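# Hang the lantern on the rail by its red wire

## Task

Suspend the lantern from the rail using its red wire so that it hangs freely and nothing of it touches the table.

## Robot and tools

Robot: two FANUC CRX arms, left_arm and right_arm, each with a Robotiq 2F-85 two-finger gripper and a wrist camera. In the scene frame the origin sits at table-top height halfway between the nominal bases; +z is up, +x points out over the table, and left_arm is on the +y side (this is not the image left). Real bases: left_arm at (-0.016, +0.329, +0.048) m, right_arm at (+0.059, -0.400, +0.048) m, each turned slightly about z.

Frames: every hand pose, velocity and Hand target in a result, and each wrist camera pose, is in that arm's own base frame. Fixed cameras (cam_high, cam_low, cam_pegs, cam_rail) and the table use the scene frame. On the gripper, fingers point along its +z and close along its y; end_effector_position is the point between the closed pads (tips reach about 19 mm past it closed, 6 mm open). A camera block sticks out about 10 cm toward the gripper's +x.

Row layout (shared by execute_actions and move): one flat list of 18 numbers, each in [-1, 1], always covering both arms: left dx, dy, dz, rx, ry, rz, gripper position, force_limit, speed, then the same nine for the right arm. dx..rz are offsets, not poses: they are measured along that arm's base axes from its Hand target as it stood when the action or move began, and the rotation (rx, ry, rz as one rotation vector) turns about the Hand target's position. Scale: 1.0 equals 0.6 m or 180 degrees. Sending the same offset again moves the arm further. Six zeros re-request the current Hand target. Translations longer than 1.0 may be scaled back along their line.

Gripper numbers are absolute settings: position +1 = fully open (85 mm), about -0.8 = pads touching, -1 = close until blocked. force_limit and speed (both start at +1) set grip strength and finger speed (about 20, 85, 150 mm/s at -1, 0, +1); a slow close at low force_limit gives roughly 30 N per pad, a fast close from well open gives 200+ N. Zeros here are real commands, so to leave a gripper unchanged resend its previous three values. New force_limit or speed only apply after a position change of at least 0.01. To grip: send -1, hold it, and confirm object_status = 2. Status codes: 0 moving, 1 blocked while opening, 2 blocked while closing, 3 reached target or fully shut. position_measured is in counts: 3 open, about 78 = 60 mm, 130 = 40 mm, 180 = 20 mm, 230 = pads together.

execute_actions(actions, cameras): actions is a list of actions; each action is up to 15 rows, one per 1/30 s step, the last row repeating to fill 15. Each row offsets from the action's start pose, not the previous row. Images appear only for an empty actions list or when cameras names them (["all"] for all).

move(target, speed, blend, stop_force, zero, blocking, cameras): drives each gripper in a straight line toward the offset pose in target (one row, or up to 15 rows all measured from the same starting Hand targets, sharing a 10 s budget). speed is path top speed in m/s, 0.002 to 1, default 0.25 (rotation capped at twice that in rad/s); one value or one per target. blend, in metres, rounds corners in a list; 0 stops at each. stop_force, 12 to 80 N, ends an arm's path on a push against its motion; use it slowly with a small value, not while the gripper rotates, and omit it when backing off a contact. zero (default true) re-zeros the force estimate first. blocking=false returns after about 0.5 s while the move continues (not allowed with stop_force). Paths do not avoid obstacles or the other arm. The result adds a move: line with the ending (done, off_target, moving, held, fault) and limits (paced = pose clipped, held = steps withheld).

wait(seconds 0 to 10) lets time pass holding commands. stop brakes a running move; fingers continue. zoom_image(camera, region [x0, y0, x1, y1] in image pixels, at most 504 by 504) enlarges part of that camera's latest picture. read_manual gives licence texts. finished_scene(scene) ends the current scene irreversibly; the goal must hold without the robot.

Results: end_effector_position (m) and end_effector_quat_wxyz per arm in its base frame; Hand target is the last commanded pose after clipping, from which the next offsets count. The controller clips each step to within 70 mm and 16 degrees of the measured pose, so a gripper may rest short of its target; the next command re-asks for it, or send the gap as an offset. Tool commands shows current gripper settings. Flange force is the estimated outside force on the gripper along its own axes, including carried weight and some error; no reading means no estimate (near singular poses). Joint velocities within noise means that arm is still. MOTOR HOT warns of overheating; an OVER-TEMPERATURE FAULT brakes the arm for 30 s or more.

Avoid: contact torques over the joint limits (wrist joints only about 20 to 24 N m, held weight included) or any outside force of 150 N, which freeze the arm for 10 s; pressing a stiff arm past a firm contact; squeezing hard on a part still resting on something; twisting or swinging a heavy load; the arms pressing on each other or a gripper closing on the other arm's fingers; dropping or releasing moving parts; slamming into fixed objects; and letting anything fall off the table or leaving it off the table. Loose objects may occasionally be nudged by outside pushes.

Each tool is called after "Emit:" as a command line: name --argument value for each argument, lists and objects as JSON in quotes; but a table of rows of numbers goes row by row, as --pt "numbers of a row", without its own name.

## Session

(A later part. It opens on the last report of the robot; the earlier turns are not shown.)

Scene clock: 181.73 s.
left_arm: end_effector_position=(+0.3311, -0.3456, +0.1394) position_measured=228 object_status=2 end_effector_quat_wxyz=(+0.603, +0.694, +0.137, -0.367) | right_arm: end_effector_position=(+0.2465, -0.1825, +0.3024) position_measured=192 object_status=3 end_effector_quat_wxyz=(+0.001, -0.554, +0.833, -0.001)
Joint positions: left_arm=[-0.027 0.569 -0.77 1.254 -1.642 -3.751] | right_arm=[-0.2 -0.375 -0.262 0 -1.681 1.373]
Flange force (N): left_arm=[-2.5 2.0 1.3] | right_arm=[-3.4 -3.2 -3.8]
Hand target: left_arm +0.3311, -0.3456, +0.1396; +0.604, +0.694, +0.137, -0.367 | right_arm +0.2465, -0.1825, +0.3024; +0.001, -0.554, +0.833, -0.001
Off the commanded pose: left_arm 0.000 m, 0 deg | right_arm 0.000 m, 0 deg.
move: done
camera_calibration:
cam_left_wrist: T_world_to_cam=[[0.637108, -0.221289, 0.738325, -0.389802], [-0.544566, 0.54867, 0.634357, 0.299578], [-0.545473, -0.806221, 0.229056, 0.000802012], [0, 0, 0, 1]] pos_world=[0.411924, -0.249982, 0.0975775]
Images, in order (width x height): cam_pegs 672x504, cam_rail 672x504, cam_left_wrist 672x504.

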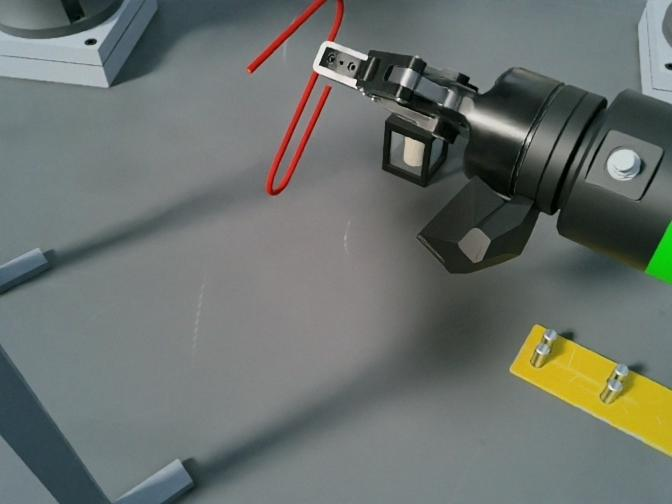

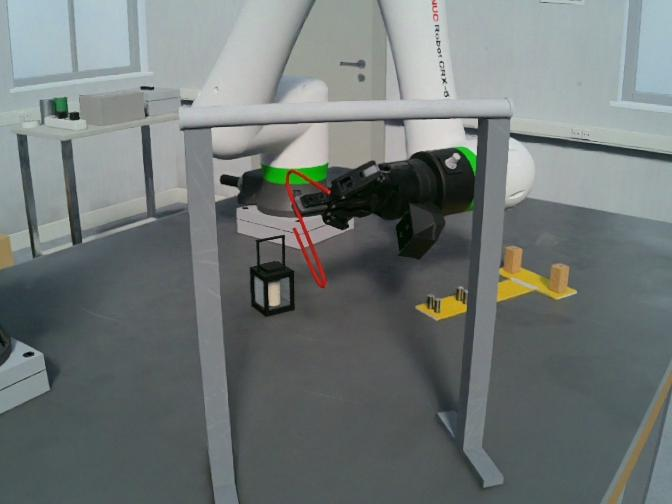

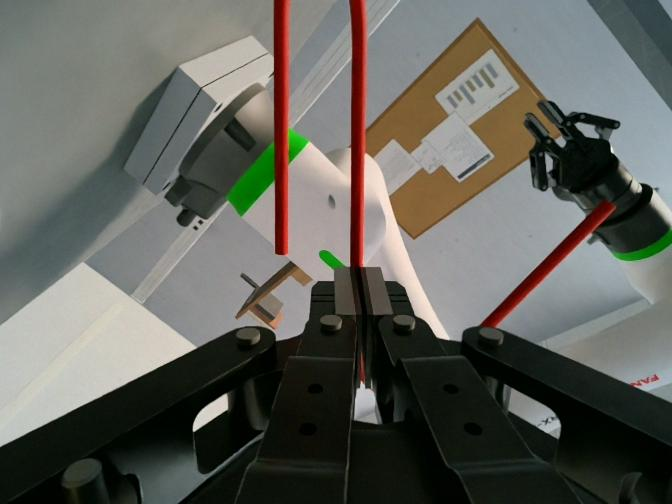

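Emit:
move --pt "0 0 -0.12 0 0 0 -1 0.5 -1 0 0 0 0 0 0 -0.5 0 -1" --pt "-0.144 0.053 -0.126 0 0 0 -1 0.5 -1 0 0 0 0 0 0 -0.5 0 -1" --speed 0.15 --cameras '["cam_left_wrist","cam_rail","cam_pegs"]'

Emit:
zoom_image --camera "cam_rail" --region '[210, 180, 350, 330]'

Emit:
zoom_image --camera "cam_pegs" --region '[320, 20, 480, 200]'

Scene clock: 183.83 s.
left_arm: end_effector_position=(+0.2452, -0.3137, +0.0646) position_measured=228 object_status=2 end_effector_quat_wxyz=(+0.575, +0.705, +0.149, -0.387) | right_arm: end_effector_position=(+0.2465, -0.1825, +0.3024) position_measured=192 object_status=3 end_effector_quat_wxyz=(+0.001, -0.554, +0.833, -0.001)
Joint positions: left_arm=[0.1 0.66 -0.931 1.087 -1.523 -3.929] | right_arm=[-0.2 -0.375 -0.262 0 -1.681 1.373]
Flange force (N): left_arm=[-1.1 3.2 1.3] | right_arm=[-3.2 -3.5 -3.8]
Hand target: left_arm +0.2447, -0.3138, +0.0640; +0.604, +0.694, +0.137, -0.367 | right_arm +0.2465, -0.1825, +0.3024; +0.001, -0.554, +0.833, -0.001
Off the commanded pose: left_arm 0.001 m, 4 deg | right_arm 0.000 m, 0 deg.
joint sent to its limit (left arm) — joint 6 (wrist roll), lower limit. The joint targets are off in orientation, not in position.
move: off_target (left_arm)
camera_calibration:
cam_left_wrist: T_world_to_cam=[[0.659441, -0.281323, 0.697134, -0.294525], [-0.50005, 0.528282, 0.686198, 0.26206], [-0.561327, -0.801109, 0.207695, 0.00359542], [0, 0, 0, 1]] pos_world=[0.327283, -0.218418, 0.0247511]
Images, in order (width x height): cam_pegs 672x504, cam_rail 672x504, cam_left_wrist 672x504.

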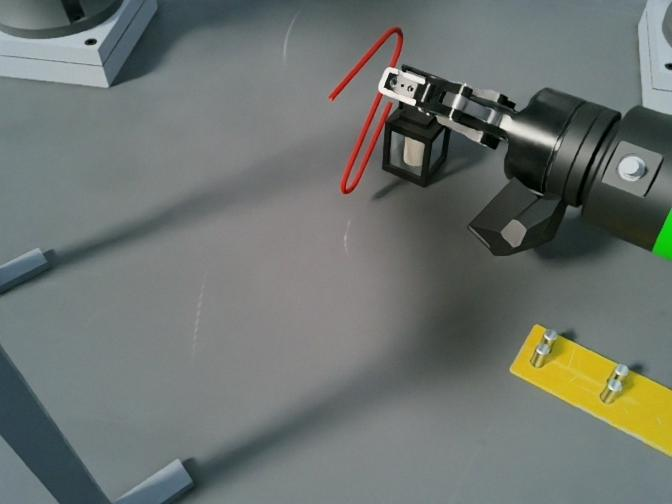

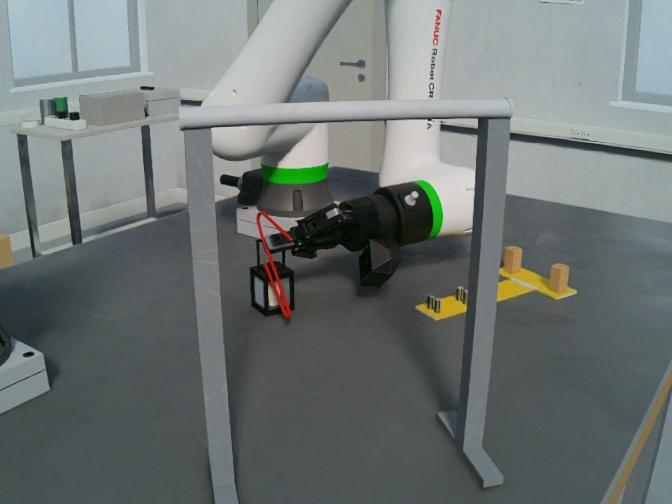

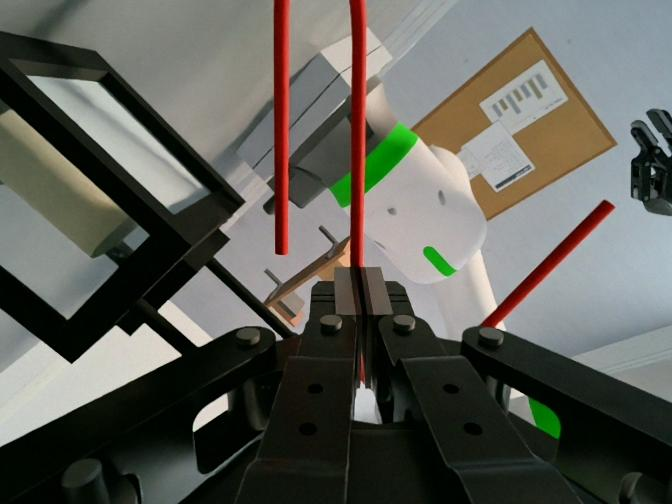

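Scaled by 3.360 from the camera's 672x504 image, which has a finer 960x720 frame.

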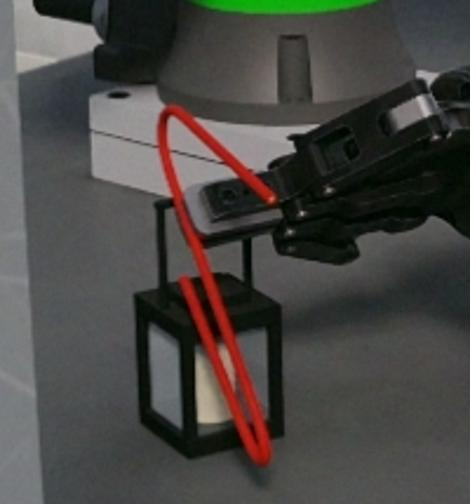

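Scaled by 2.800 from the camera's 672x504 image, which has a finer 960x720 frame.

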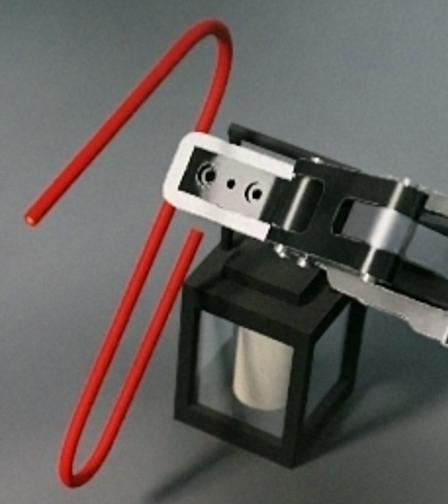

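Emit:
move --target '[0.0104,0.0282,0,0.0077,0.0208,0,-1,0.5,-1,0,0,0,0,0,0,-0.5,0,-1]' --speed 0.1 --cameras '["cam_left_wrist","cam_rail","cam_pegs"]'

Emit:
zoom_image --camera "cam_rail" --region '[210, 180, 350, 330]'

Emit:
zoom_image --camera "cam_pegs" --region '[320, 20, 480, 200]'

Scene clock: 185.07 s.
left_arm: end_effector_position=(+0.2512, -0.2968, +0.0644) position_measured=228 object_status=2 end_effector_quat_wxyz=(+0.586, +0.691, +0.163, -0.391) | right_arm: end_effector_position=(+0.2465, -0.1825, +0.3024) position_measured=192 object_status=3 end_effector_quat_wxyz=(+0.001, -0.554, +0.833, -0.001)
Joint positions: left_arm=[0.171 0.69 -0.925 1.043 -1.541 -3.929] | right_arm=[-0.2 -0.375 -0.262 0 -1.681 1.373]
Flange force (N): left_arm=[-1.0 3.0 0.7] | right_arm=[-2.8 -3.5 -3.9]
Hand target: left_arm +0.2509, -0.2968, +0.0640; +0.590, +0.689, +0.161, -0.388 | right_arm +0.2465, -0.1825, +0.3024; +0.001, -0.554, +0.833, -0.001
Off the commanded pose: left_arm 0.001 m, 1 deg | right_arm 0.000 m, 0 deg.
joint sent to its limit (left arm) — joint 6 (wrist roll), lower limit. The joint targets still meet the commanded pose.
move: done
camera_calibration:
cam_left_wrist: T_world_to_cam=[[0.687427, -0.247758, 0.682686, -0.289709], [-0.493931, 0.529638, 0.689576, 0.254997], [-0.532424, -0.811233, 0.241712, 0.00822063], [0, 0, 0, 1]] pos_world=[0.329482, -0.200165, 0.0199529]
Images, in order (width x height): cam_pegs 672x504, cam_rail 672x504, cam_left_wrist 672x504.

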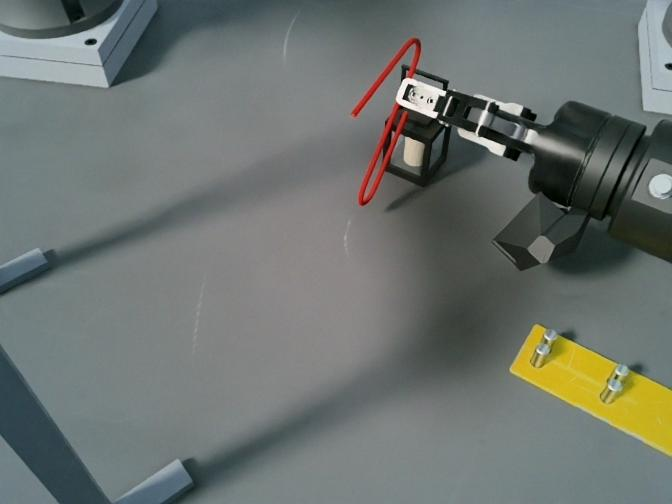

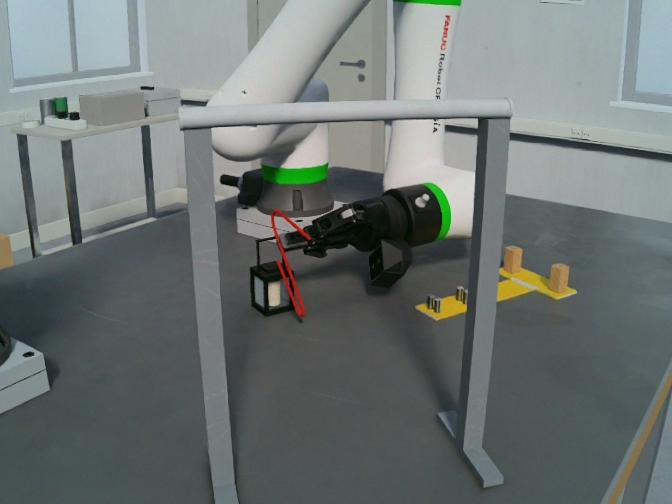

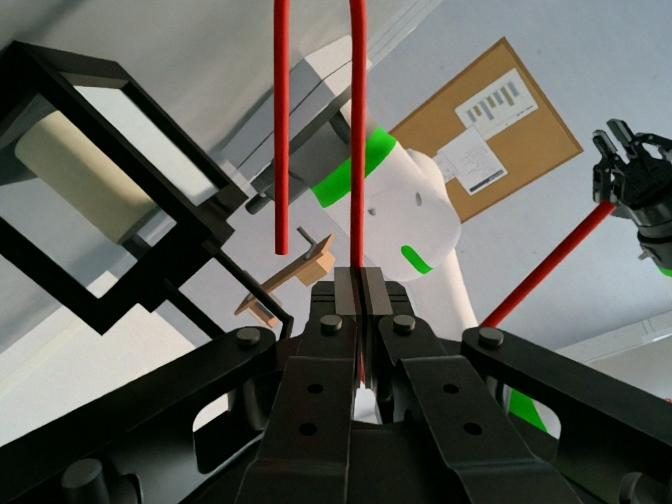

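Scaled by 3.360 from the camera's 672x504 image, which has a finer 960x720 frame.

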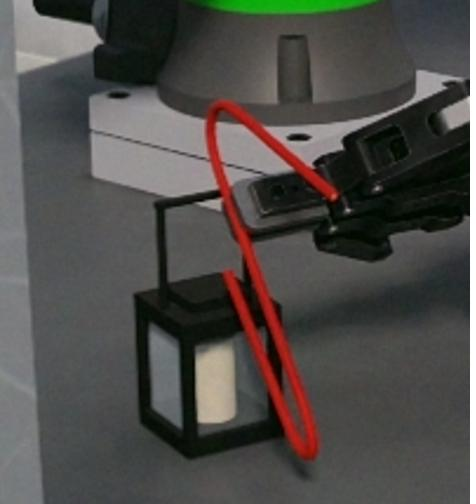

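Scaled by 2.800 from the camera's 672x504 image, which has a finer 960x720 frame.

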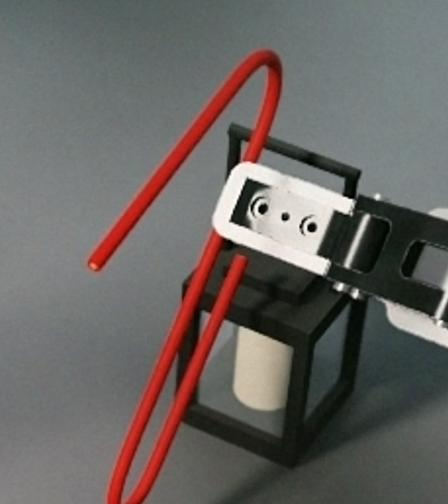

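Emit:
move --target '[-0.0344,0.0127,0.018,0.0038,0.0104,0,-1,0.5,-1,0,0,0,0,0,0,-0.5,0,-1]' --speed 0.06 --cameras '["cam_left_wrist","cam_rail","cam_pegs"]'

Emit:
zoom_image --camera "cam_rail" --region '[210, 180, 350, 330]'

Emit:
zoom_image --camera "cam_pegs" --region '[320, 20, 480, 200]'

Scene clock: 186.23 s.
left_arm: end_effector_position=(+0.2303, -0.2892, +0.0748) position_measured=228 object_status=2 end_effector_quat_wxyz=(+0.583, +0.686, +0.173, -0.398) | right_arm: end_effector_position=(+0.2465, -0.1825, +0.3024) position_measured=192 object_status=3 end_effector_quat_wxyz=(+0.001, -0.554, +0.833, -0.001)
Joint positions: left_arm=[0.222 0.65 -0.983 0.998 -1.535 -3.919] | right_arm=[-0.2 -0.375 -0.262 0 -1.681 1.373]
Flange force (N): left_arm=[-1.0 3.3 0.2] | right_arm=[-2.7 -3.4 -3.9]
Hand target: left_arm +0.2303, -0.2892, +0.0748; +0.583, +0.686, +0.173, -0.398 | right_arm +0.2465, -0.1825, +0.3024; +0.001, -0.554, +0.833, -0.001
Off the commanded pose: left_arm 0.000 m, 0 deg | right_arm 0.000 m, 0 deg.
move: done
camera_calibration:
cam_left_wrist: T_world_to_cam=[[0.706016, -0.246348, 0.663968, -0.282911], [-0.478882, 0.524641, 0.703864, 0.227532], [-0.52174, -0.814902, 0.252433, -0.00366208], [0, 0, 0, 1]] pos_world=[0.30679, -0.192051, 0.0286169]
Images, in order (width x height): cam_pegs 672x504, cam_rail 672x504, cam_left_wrist 672x504.

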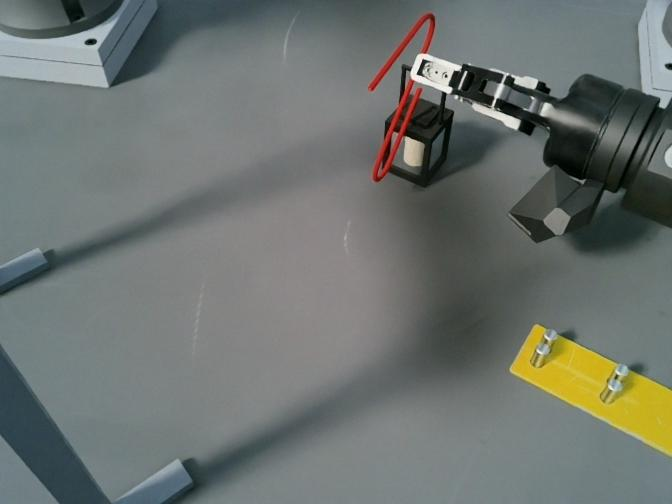

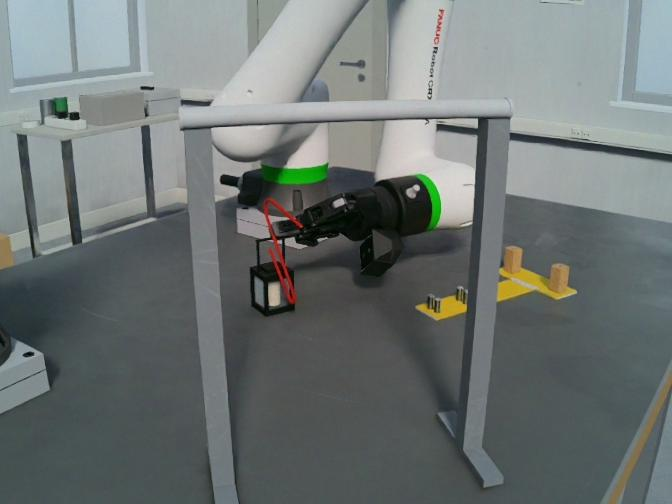

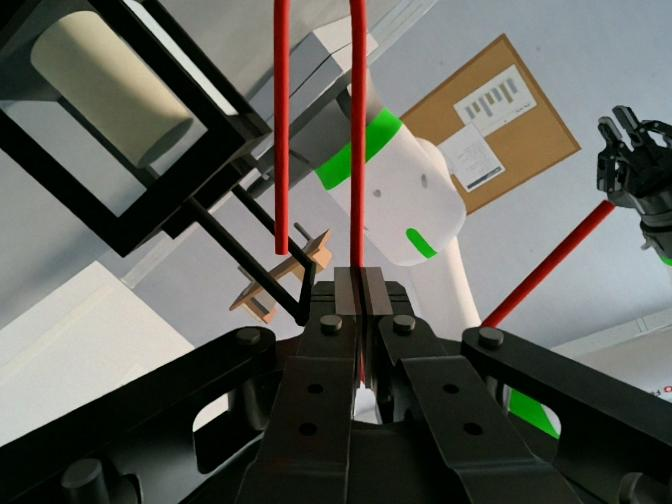

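Scaled by 3.360 from the camera's 672x504 image, which has a finer 960x720 frame.

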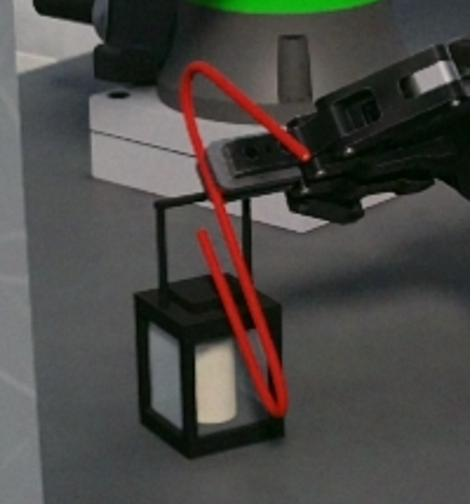

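Scaled by 2.800 from the camera's 672x504 image, which has a finer 960x720 frame.

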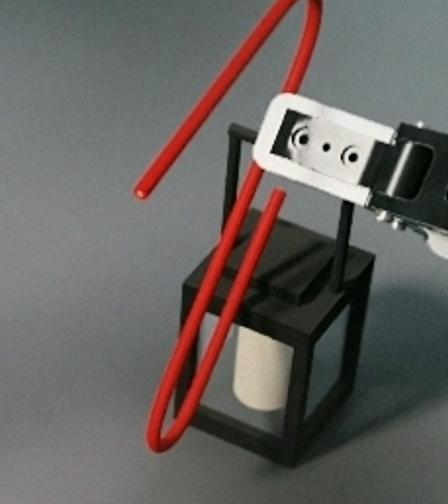

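Emit:
move --target '[-0.0366,0.0135,0.0433,0,0,0,-1,0.5,-1,0,0,0,0,0,0,-0.5,0,-1]' --speed 0.06 --cameras '["cam_left_wrist","cam_rail","cam_pegs"]'

Emit:
zoom_image --camera "cam_rail" --region '[210, 180, 350, 330]'

Scene clock: 187.63 s.
left_arm: end_effector_position=(+0.2083, -0.2811, +0.1007) position_measured=228 object_status=2 end_effector_quat_wxyz=(+0.583, +0.686, +0.173, -0.398) | right_arm: end_effector_position=(+0.2465, -0.1825, +0.3024) position_measured=192 object_status=3 end_effector_quat_wxyz=(+0.001, -0.554, +0.833, -0.001)
Joint positions: left_arm=[0.285 0.551 -1.049 0.934 -1.551 -3.89] | right_arm=[-0.2 -0.375 -0.262 0 -1.681 1.373]
Flange force (N): left_arm=[-0.7 4.2 2.3] | right_arm=[-3.1 -3.7 -3.9]
Hand target: left_arm +0.2083, -0.2811, +0.1007; +0.583, +0.686, +0.173, -0.398 | right_arm +0.2465, -0.1825, +0.3024; +0.001, -0.554, +0.833, -0.001
Off the commanded pose: left_arm 0.000 m, 0 deg | right_arm 0.000 m, 0 deg.
move: done
camera_calibration:
cam_left_wrist: T_world_to_cam=[[0.706004, -0.246368, 0.663974, -0.282647], [-0.478855, 0.524683, 0.703851, 0.194447], [-0.521783, -0.814868, 0.252454, -0.0150859], [0, 0, 0, 1]] pos_world=[0.28479, -0.183951, 0.0546169]
Images, in order (width x height): cam_pegs 672x504, cam_rail 672x504, cam_left_wrist 672x504.

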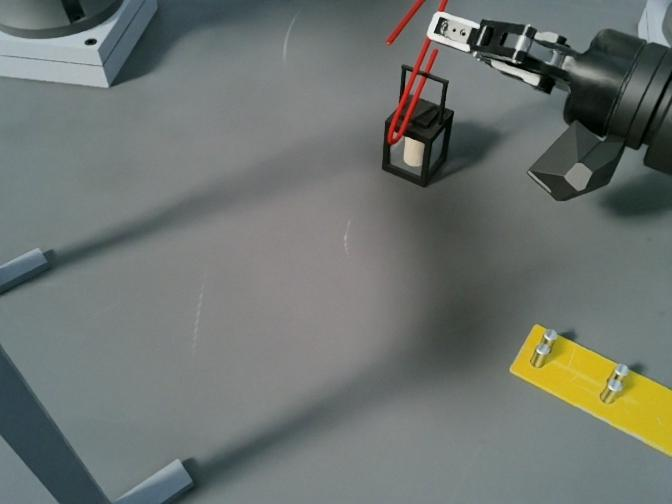

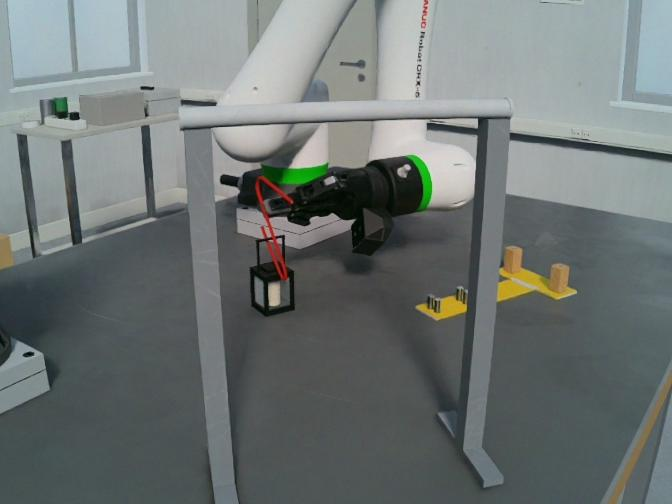

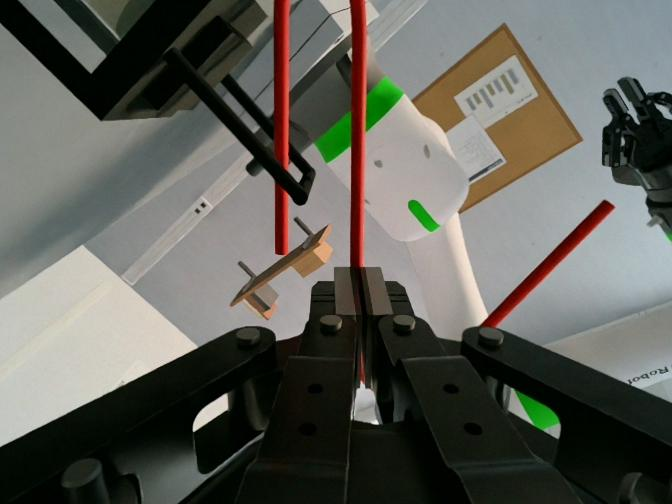

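Scaled by 3.360 from the camera's 672x504 image, which has a finer 960x720 frame.

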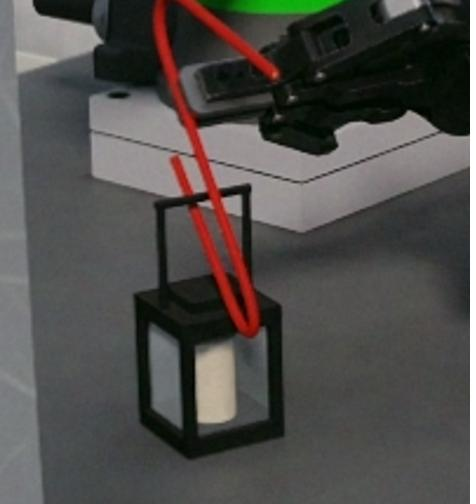

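Emit:
zoom_image --camera "cam_rail" --region '[250, 220, 295, 265]'

Emit:
zoom_image --camera "cam_pegs" --region '[380, 30, 460, 110]'

Scaled by 11.200 from the camera's 672x504 image, which has a finer 960x720 frame.

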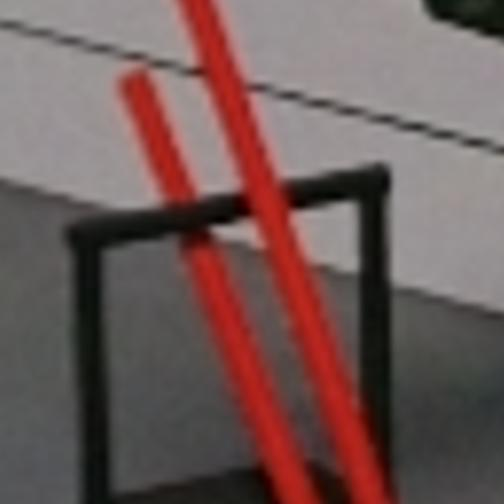

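Scaled by 6.300 from the camera's 672x504 image, which has a finer 960x720 frame.

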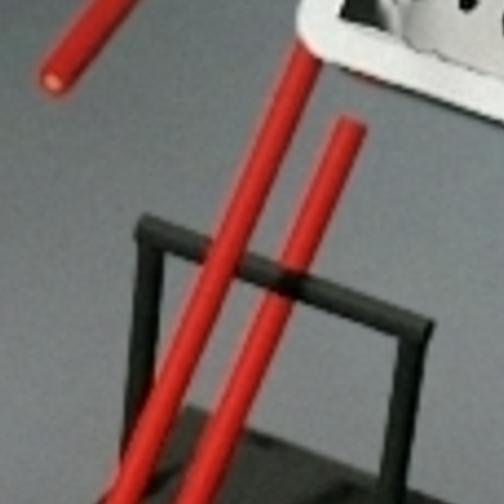

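Emit:
move --pt "-0.0314 0.0116 0.0372 0 0 0 -1 0.5 -1 0 0 0 0 0 0 -0.5 0 -1" --pt "0.0112 -0.0041 0.056 0.0404 0.1095 0 -1 0.5 -1 0 0 0 0 0 0 -0.5 0 -1" --pt "0.0573 -0.0212 0.06 0.0807 0.2189 0 -1 0.5 -1 0 0 0 0 0 0 -0.5 0 -1" --pt "0.0573 -0.0212 0.23 0.0807 0.2189 0 -1 0.5 -1 0 0 0 0 0 0 -0.5 0 -1" --speed 0.06 --cameras '["cam_rail","cam_pegs","cam_high"]'

Scene clock: 198.57 s.
left_arm: end_effector_position=(+0.2427, -0.2938, +0.2387) position_measured=228 object_status=2 end_effector_quat_wxyz=(+0.401, +0.579, +0.407, -0.581) | right_arm: end_effector_position=(+0.2465, -0.1825, +0.3024) position_measured=192 object_status=3 end_effector_quat_wxyz=(+0.001, -0.554, +0.833, -0.001)
Joint positions: left_arm=[0.174 0.171 -0.993 1.079 -1.769 -2.777] | right_arm=[-0.2 -0.375 -0.262 0 -1.681 1.373]
Flange force (N): left_arm=[-0.3 -0.7 1.0] | right_arm=[-3.2 -3.1 -3.9]
Hand target: left_arm +0.2427, -0.2938, +0.2387; +0.401, +0.579, +0.407, -0.581 | right_arm +0.2465, -0.1825, +0.3024; +0.001, -0.554, +0.833, -0.001
Off the commanded pose: left_arm 0.000 m, 0 deg | right_arm 0.000 m, 0 deg.
move: done
Images, in order (width x height): cam_high 672x504, cam_pegs 672x504, cam_rail 672x504.

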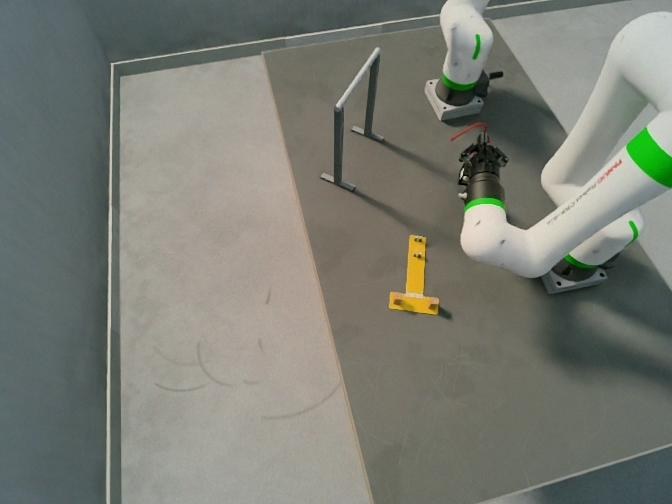

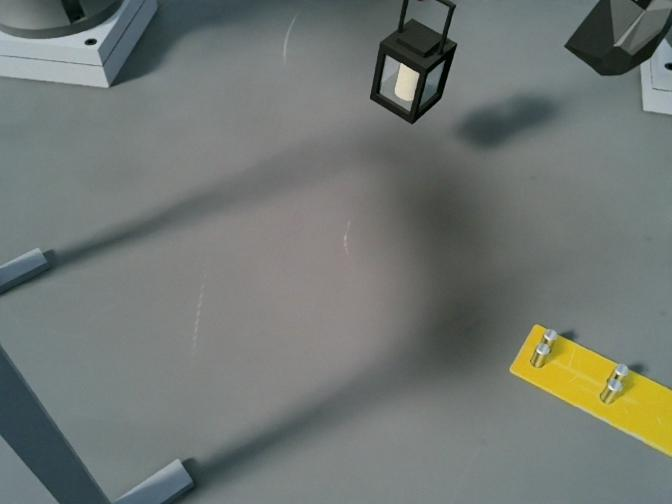

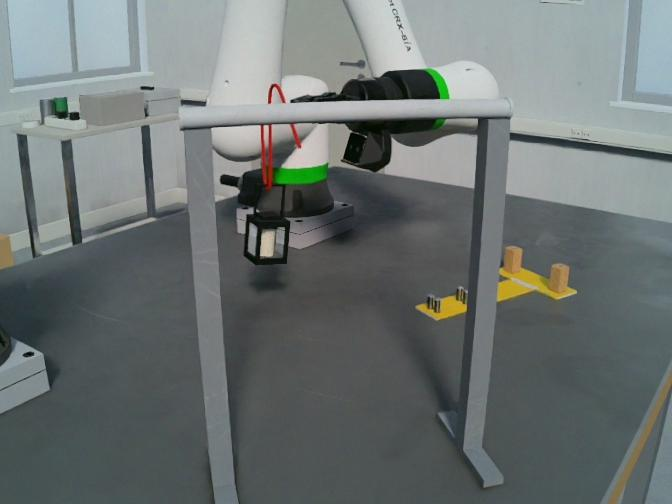

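Emit:
move --target '[0,0,0,0,0,0,-1,0.5,-1,0.28,0.5,0.25,0,0,0.4,-0.5,0,-1]' --speed 0.35 --cameras '["cam_right_wrist"]'

Scene clock: 202.70 s.
left_arm: end_effector_position=(+0.2427, -0.2938, +0.2387) position_measured=228 object_status=2 end_effector_quat_wxyz=(+0.401, +0.579, +0.407, -0.581) | right_arm: end_effector_position=(+0.4144, +0.1175, +0.4524) position_measured=192 object_status=3 end_effector_quat_wxyz=(-0.001, +0.937, -0.348, +0.000)
Joint positions: left_arm=[0.174 0.171 -0.993 1.079 -1.769 -2.777] | right_arm=[0.582 0.038 0.444 -0.001 -1.976 1.848]
Flange force (N): left_arm=[-1.2 -1.2 1.8] | right_arm=[1.3 -8.1 -7.8]
Hand target: left_arm +0.2427, -0.2938, +0.2387; +0.401, +0.579, +0.407, -0.581 | right_arm +0.4145, +0.1175, +0.4524; -0.001, +0.937, -0.348, +0.000
Off the commanded pose: left_arm 0.000 m, 0 deg | right_arm 0.000 m, 0 deg.
move: done
camera_calibration:
cam_right_wrist: T_world_to_cam=[[-0.652815, -0.756734, 0.0344395, 0.352364], [-0.708566, 0.626077, 0.325518, 0.0892477], [-0.267892, 0.188101, -0.944908, 0.64565], [0, 0, 0, 1]] pos_world=[0.466231, 0.0893229, 0.568893]
Images, in order (width x height): cam_right_wrist 672x504.

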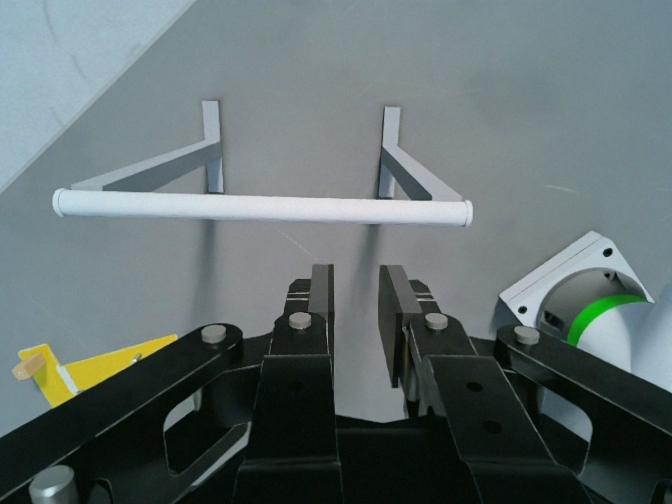

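Emit:
move --pt "0 0 0.15 0 0 0.05 -1 0.5 -1 -0.28 -0.5 0 0 0 -0.4 -0.5 0 -1" --pt "0.262 -0.344 0.152 0 0 0.111 -1 0.5 -1 -0.28 -0.5 -0.2 0 0 -0.4 -0.5 0 -1" --speed '[0.3,0.2]' --cameras '["cam_rail","cam_left_wrist","cam_pegs"]'

Scene clock: 207.87 s.
left_arm: end_effector_position=(+0.3999, -0.5002, +0.3299) position_measured=228 object_status=2 end_effector_quat_wxyz=(+0.496, +0.500, +0.502, -0.503) | right_arm: end_effector_position=(+0.2465, -0.1825, +0.3324) position_measured=192 object_status=3 end_effector_quat_wxyz=(+0.001, -0.554, +0.833, -0.001)
Joint positions: left_arm=[-0.566 0.185 -0.696 2.021 -1.223 -2.523] | right_arm=[-0.2 -0.364 -0.185 0 -1.748 1.373]
Flange force (N): left_arm=[0.1 -2.6 -1.9] | right_arm=[-2.5 -3.4 -4.1]
Hand target: left_arm +0.3999, -0.5002, +0.3299; +0.496, +0.500, +0.502, -0.503 | right_arm +0.2465, -0.1825, +0.3324; +0.001, -0.554, +0.833, -0.001
Off the commanded pose: left_arm 0.000 m, 0 deg | right_arm 0.000 m, 0 deg.
move: done
camera_calibration:
cam_left_wrist: T_world_to_cam=[[0.999941, 0.00853848, -0.00668086, -0.392891], [0.00352568, 0.326628, 0.945146, -0.131751], [0.0102523, -0.945114, 0.326579, -0.453959], [0, 0, 0, 1]] pos_world=[0.397987, -0.382655, 0.270153]
Images, in order (width x height): cam_pegs 672x504, cam_rail 672x504, cam_left_wrist 672x504.

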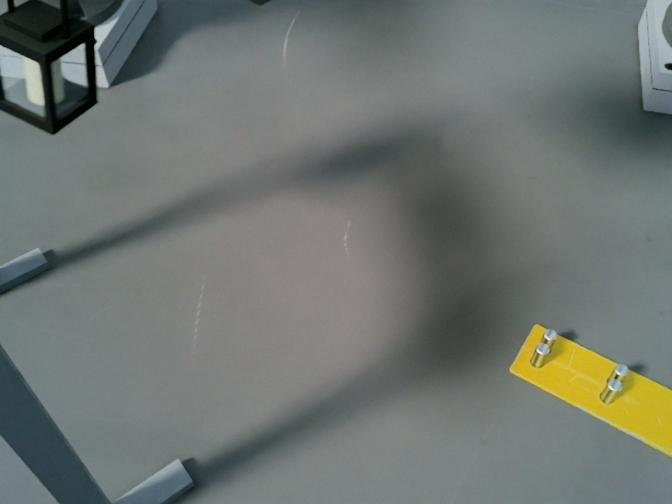

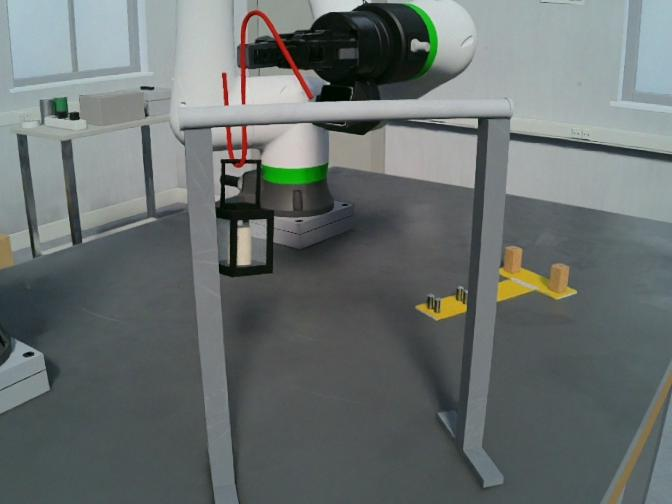

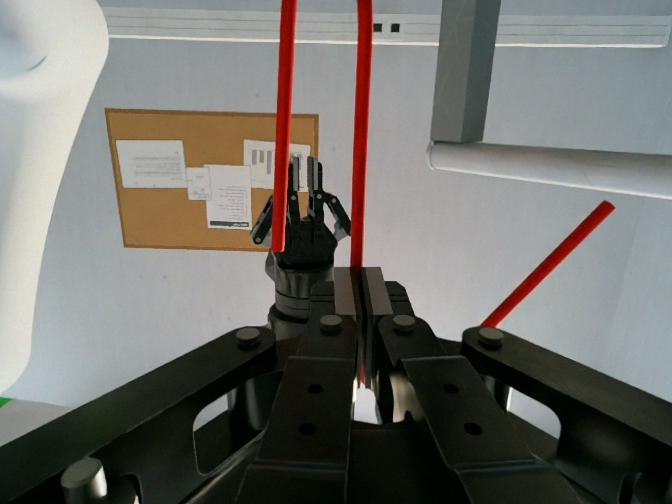

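Emit:
move --pt "0 0 0.045 0 0 0 -1 0.5 -1 0 0 0 0 0 0 -0.5 0 -1" --pt "0.185 -0.0667 0.045 0 0 0 -1 0.5 -1 0 0 0 0 0 0 -0.5 0 -1" --speed 0.12 --cameras '["cam_rail","cam_left_wrist","cam_high"]'

Emit:
zoom_image --camera "cam_rail" --region '[170, 0, 420, 250]'

Emit:
zoom_image --camera "cam_high" --region '[310, 30, 450, 210]'

Scene clock: 210.33 s.
left_arm: end_effector_position=(+0.5108, -0.5403, +0.3570) position_measured=228 object_status=2 end_effector_quat_wxyz=(+0.496, +0.500, +0.501, -0.503) | right_arm: end_effector_position=(+0.2465, -0.1825, +0.3324) position_measured=192 object_status=3 end_effector_quat_wxyz=(+0.001, -0.554, +0.833, -0.001)
Joint positions: left_arm=[-0.498 0.404 -0.347 1.921 -1.216 -2.377] | right_arm=[-0.2 -0.364 -0.185 0 -1.748 1.373]
Flange force (N): left_arm=[1.7 -6.0 -2.8] | right_arm=[-2.7 -3.8 -4.3]
Hand target: left_arm +0.5109, -0.5403, +0.3569; +0.496, +0.500, +0.502, -0.503 | right_arm +0.2465, -0.1825, +0.3324; +0.001, -0.554, +0.833, -0.001
Off the commanded pose: left_arm 0.000 m, 0 deg | right_arm 0.000 m, 0 deg.
move: done
camera_calibration:
cam_left_wrist: T_world_to_cam=[[0.999942, 0.00841018, -0.00674534, -0.503299], [0.00362628, 0.326838, 0.945073, -0.144536], [0.0101529, -0.945043, 0.326789, -0.5017], [0, 0, 0, 1]] pos_world=[0.508887, -0.422656, 0.297152]
Images, in order (width x height): cam_high 672x504, cam_rail 672x504, cam_left_wrist 672x504.

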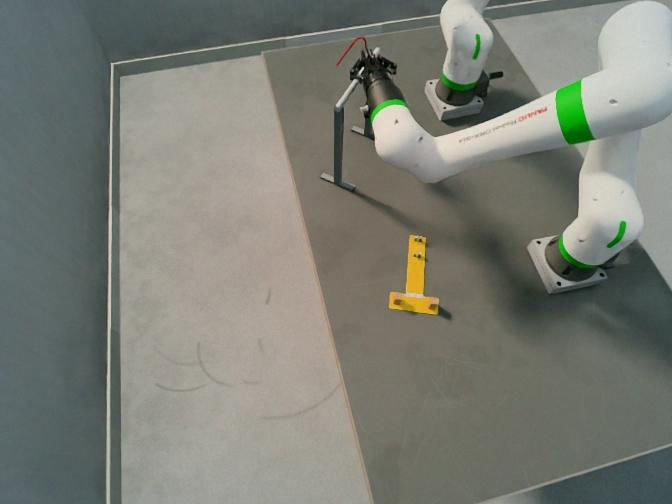

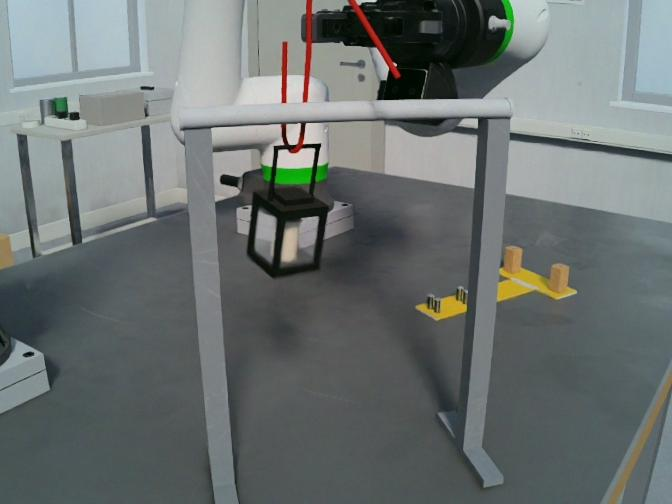

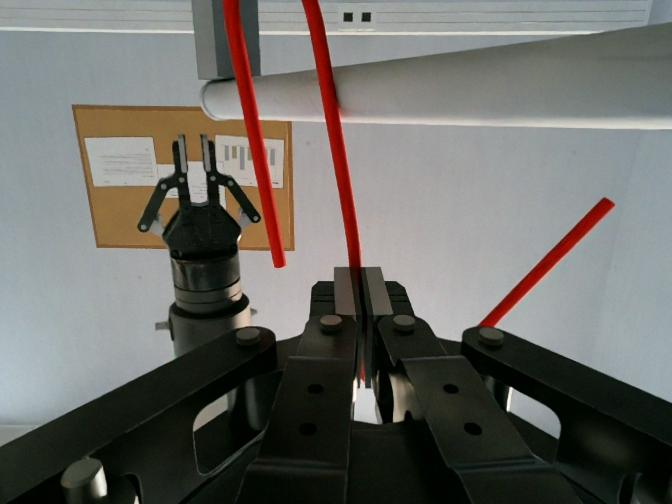

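Scaled by 2.016 from the camera's 672x504 image, which has a finer 960x720 frame.

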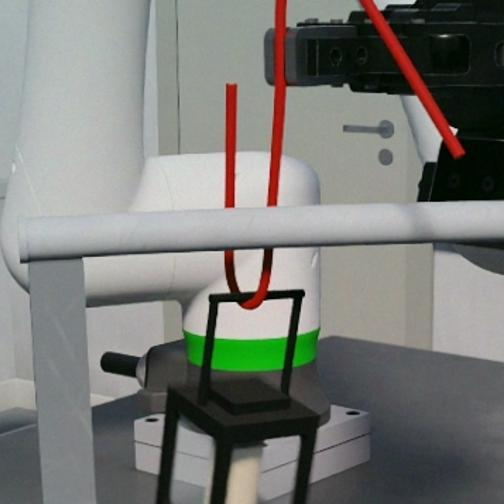

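Scaled by 2.800 from the camera's 672x504 image, which has a finer 960x720 frame.

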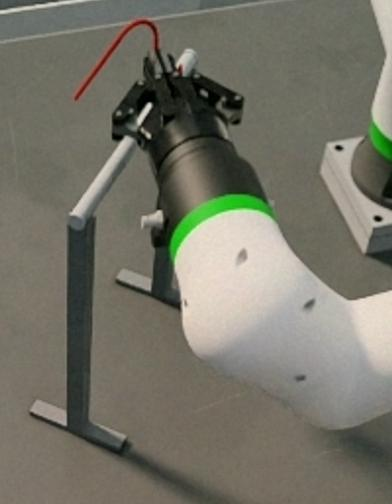

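Emit:
move --target '[-0.0335,0,0,0,0,0,-1,0.5,-1,0,0,0,0,0,0,-0.5,0,-1]' --speed 0.06 --cameras '["cam_rail","cam_left_wrist"]'

Emit:
zoom_image --camera "cam_rail" --region '[170, 0, 420, 250]'

Scene clock: 211.77 s.
left_arm: end_effector_position=(+0.4908, -0.5403, +0.3569) position_measured=228 object_status=2 end_effector_quat_wxyz=(+0.496, +0.500, +0.502, -0.503) | right_arm: end_effector_position=(+0.2465, -0.1825, +0.3324) position_measured=192 object_status=3 end_effector_quat_wxyz=(+0.001, -0.554, +0.833, -0.001)
Joint positions: left_arm=[-0.521 0.365 -0.4 1.944 -1.205 -2.396] | right_arm=[-0.2 -0.364 -0.185 0 -1.748 1.373]
Flange force (N): left_arm=[1.1 -3.9 -1.8] | right_arm=[-2.7 -4.1 -4.6]
Hand target: left_arm +0.4908, -0.5403, +0.3569; +0.496, +0.500, +0.502, -0.503 | right_arm +0.2465, -0.1825, +0.3324; +0.001, -0.554, +0.833, -0.001
Off the commanded pose: left_arm 0.000 m, 0 deg | right_arm 0.000 m, 0 deg.
move: done
camera_calibration:
cam_left_wrist: T_world_to_cam=[[0.99994, 0.00863309, -0.00671322, -0.483213], [0.00352537, 0.326629, 0.945146, -0.144525], [0.0103523, -0.945113, 0.326579, -0.501561], [0, 0, 0, 1]] pos_world=[0.488886, -0.422654, 0.297153]
Images, in order (width x height): cam_rail 672x504, cam_left_wrist 672x504.

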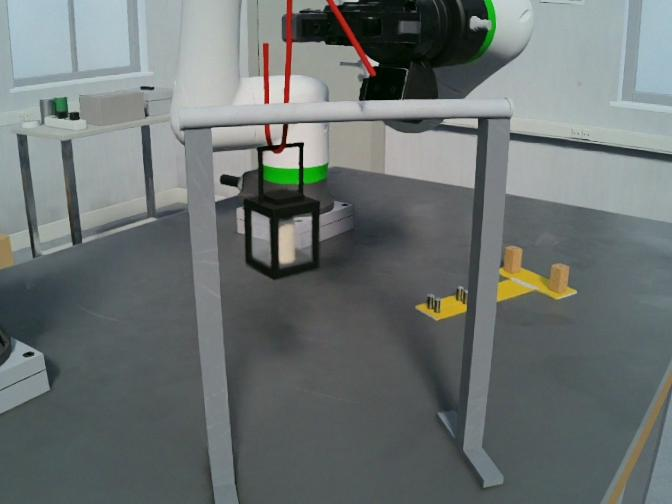

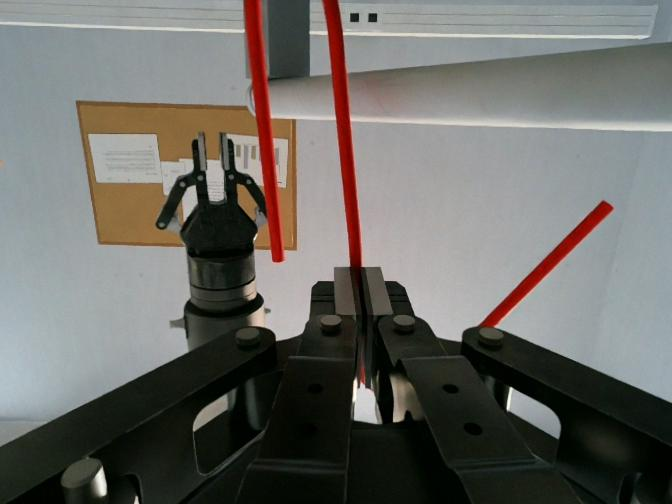

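Scaled by 2.016 from the camera's 672x504 image, which has a finer 960x720 frame.

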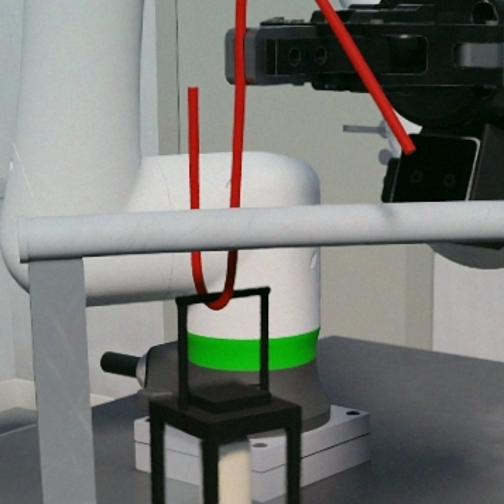

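Emit:
move --target '[0.009,0,-0.12,0,0,0,-1,0.5,-1,0,0,0,0,0,0,-0.5,0,-1]' --speed 0.06 --cameras '["cam_rail","cam_left_wrist"]'

Emit:
zoom_image --camera "cam_rail" --region '[200, 50, 450, 300]'

Scene clock: 213.63 s.
left_arm: end_effector_position=(+0.4962, -0.5403, +0.2850) position_measured=228 object_status=2 end_effector_quat_wxyz=(+0.496, +0.500, +0.502, -0.503) | right_arm: end_effector_position=(+0.2465, -0.1825, +0.3324) position_measured=192 object_status=3 end_effector_quat_wxyz=(+0.001, -0.554, +0.833, -0.001)
Joint positions: left_arm=[-0.527 0.47 -0.434 1.995 -1.255 -2.535] | right_arm=[-0.2 -0.364 -0.185 0 -1.748 1.373]
Flange force (N): left_arm=[-7.4 -18.2 -12.9] | right_arm=[-3.4 -3.3 -4.2]
Hand target: left_arm +0.4962, -0.5403, +0.2849; +0.496, +0.500, +0.502, -0.503 | right_arm +0.2465, -0.1825, +0.3324; +0.001, -0.554, +0.833, -0.001
Off the commanded pose: left_arm 0.000 m, 0 deg | right_arm 0.000 m, 0 deg.
move: done
camera_calibration:
cam_left_wrist: T_world_to_cam=[[0.999941, 0.00853785, -0.00668068, -0.489145], [0.00352476, 0.326718, 0.945115, -0.0764486], [0.0102519, -0.945083, 0.326668, -0.478062], [0, 0, 0, 1]] pos_world=[0.494287, -0.422655, 0.225153]
Images, in order (width x height): cam_rail 672x504, cam_left_wrist 672x504.

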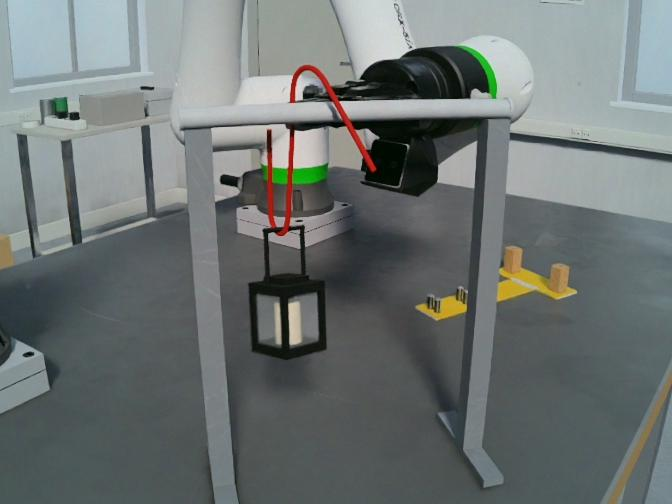

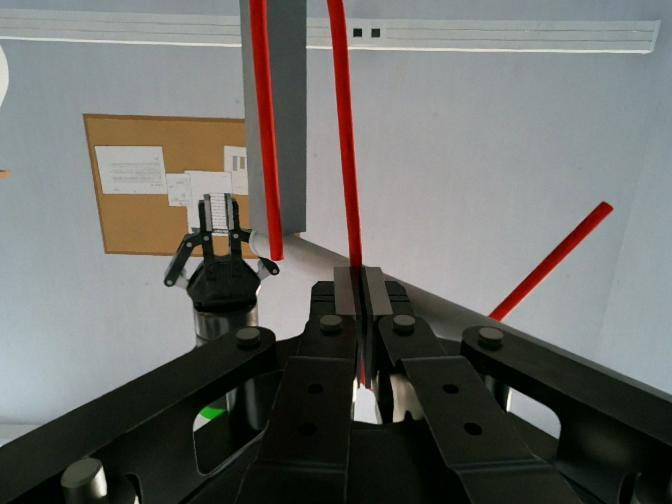

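Scaled by 2.016 from the camera's 672x504 image, which has a finer 960x720 frame.

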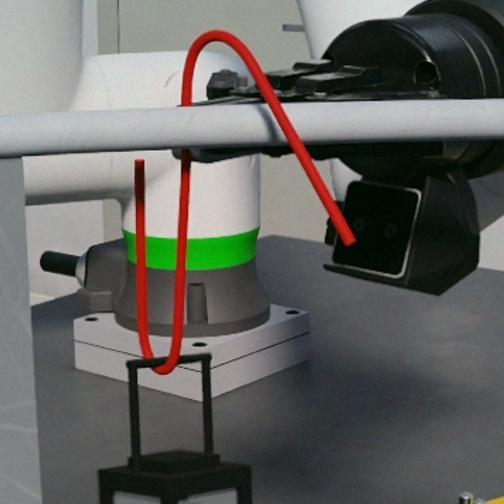

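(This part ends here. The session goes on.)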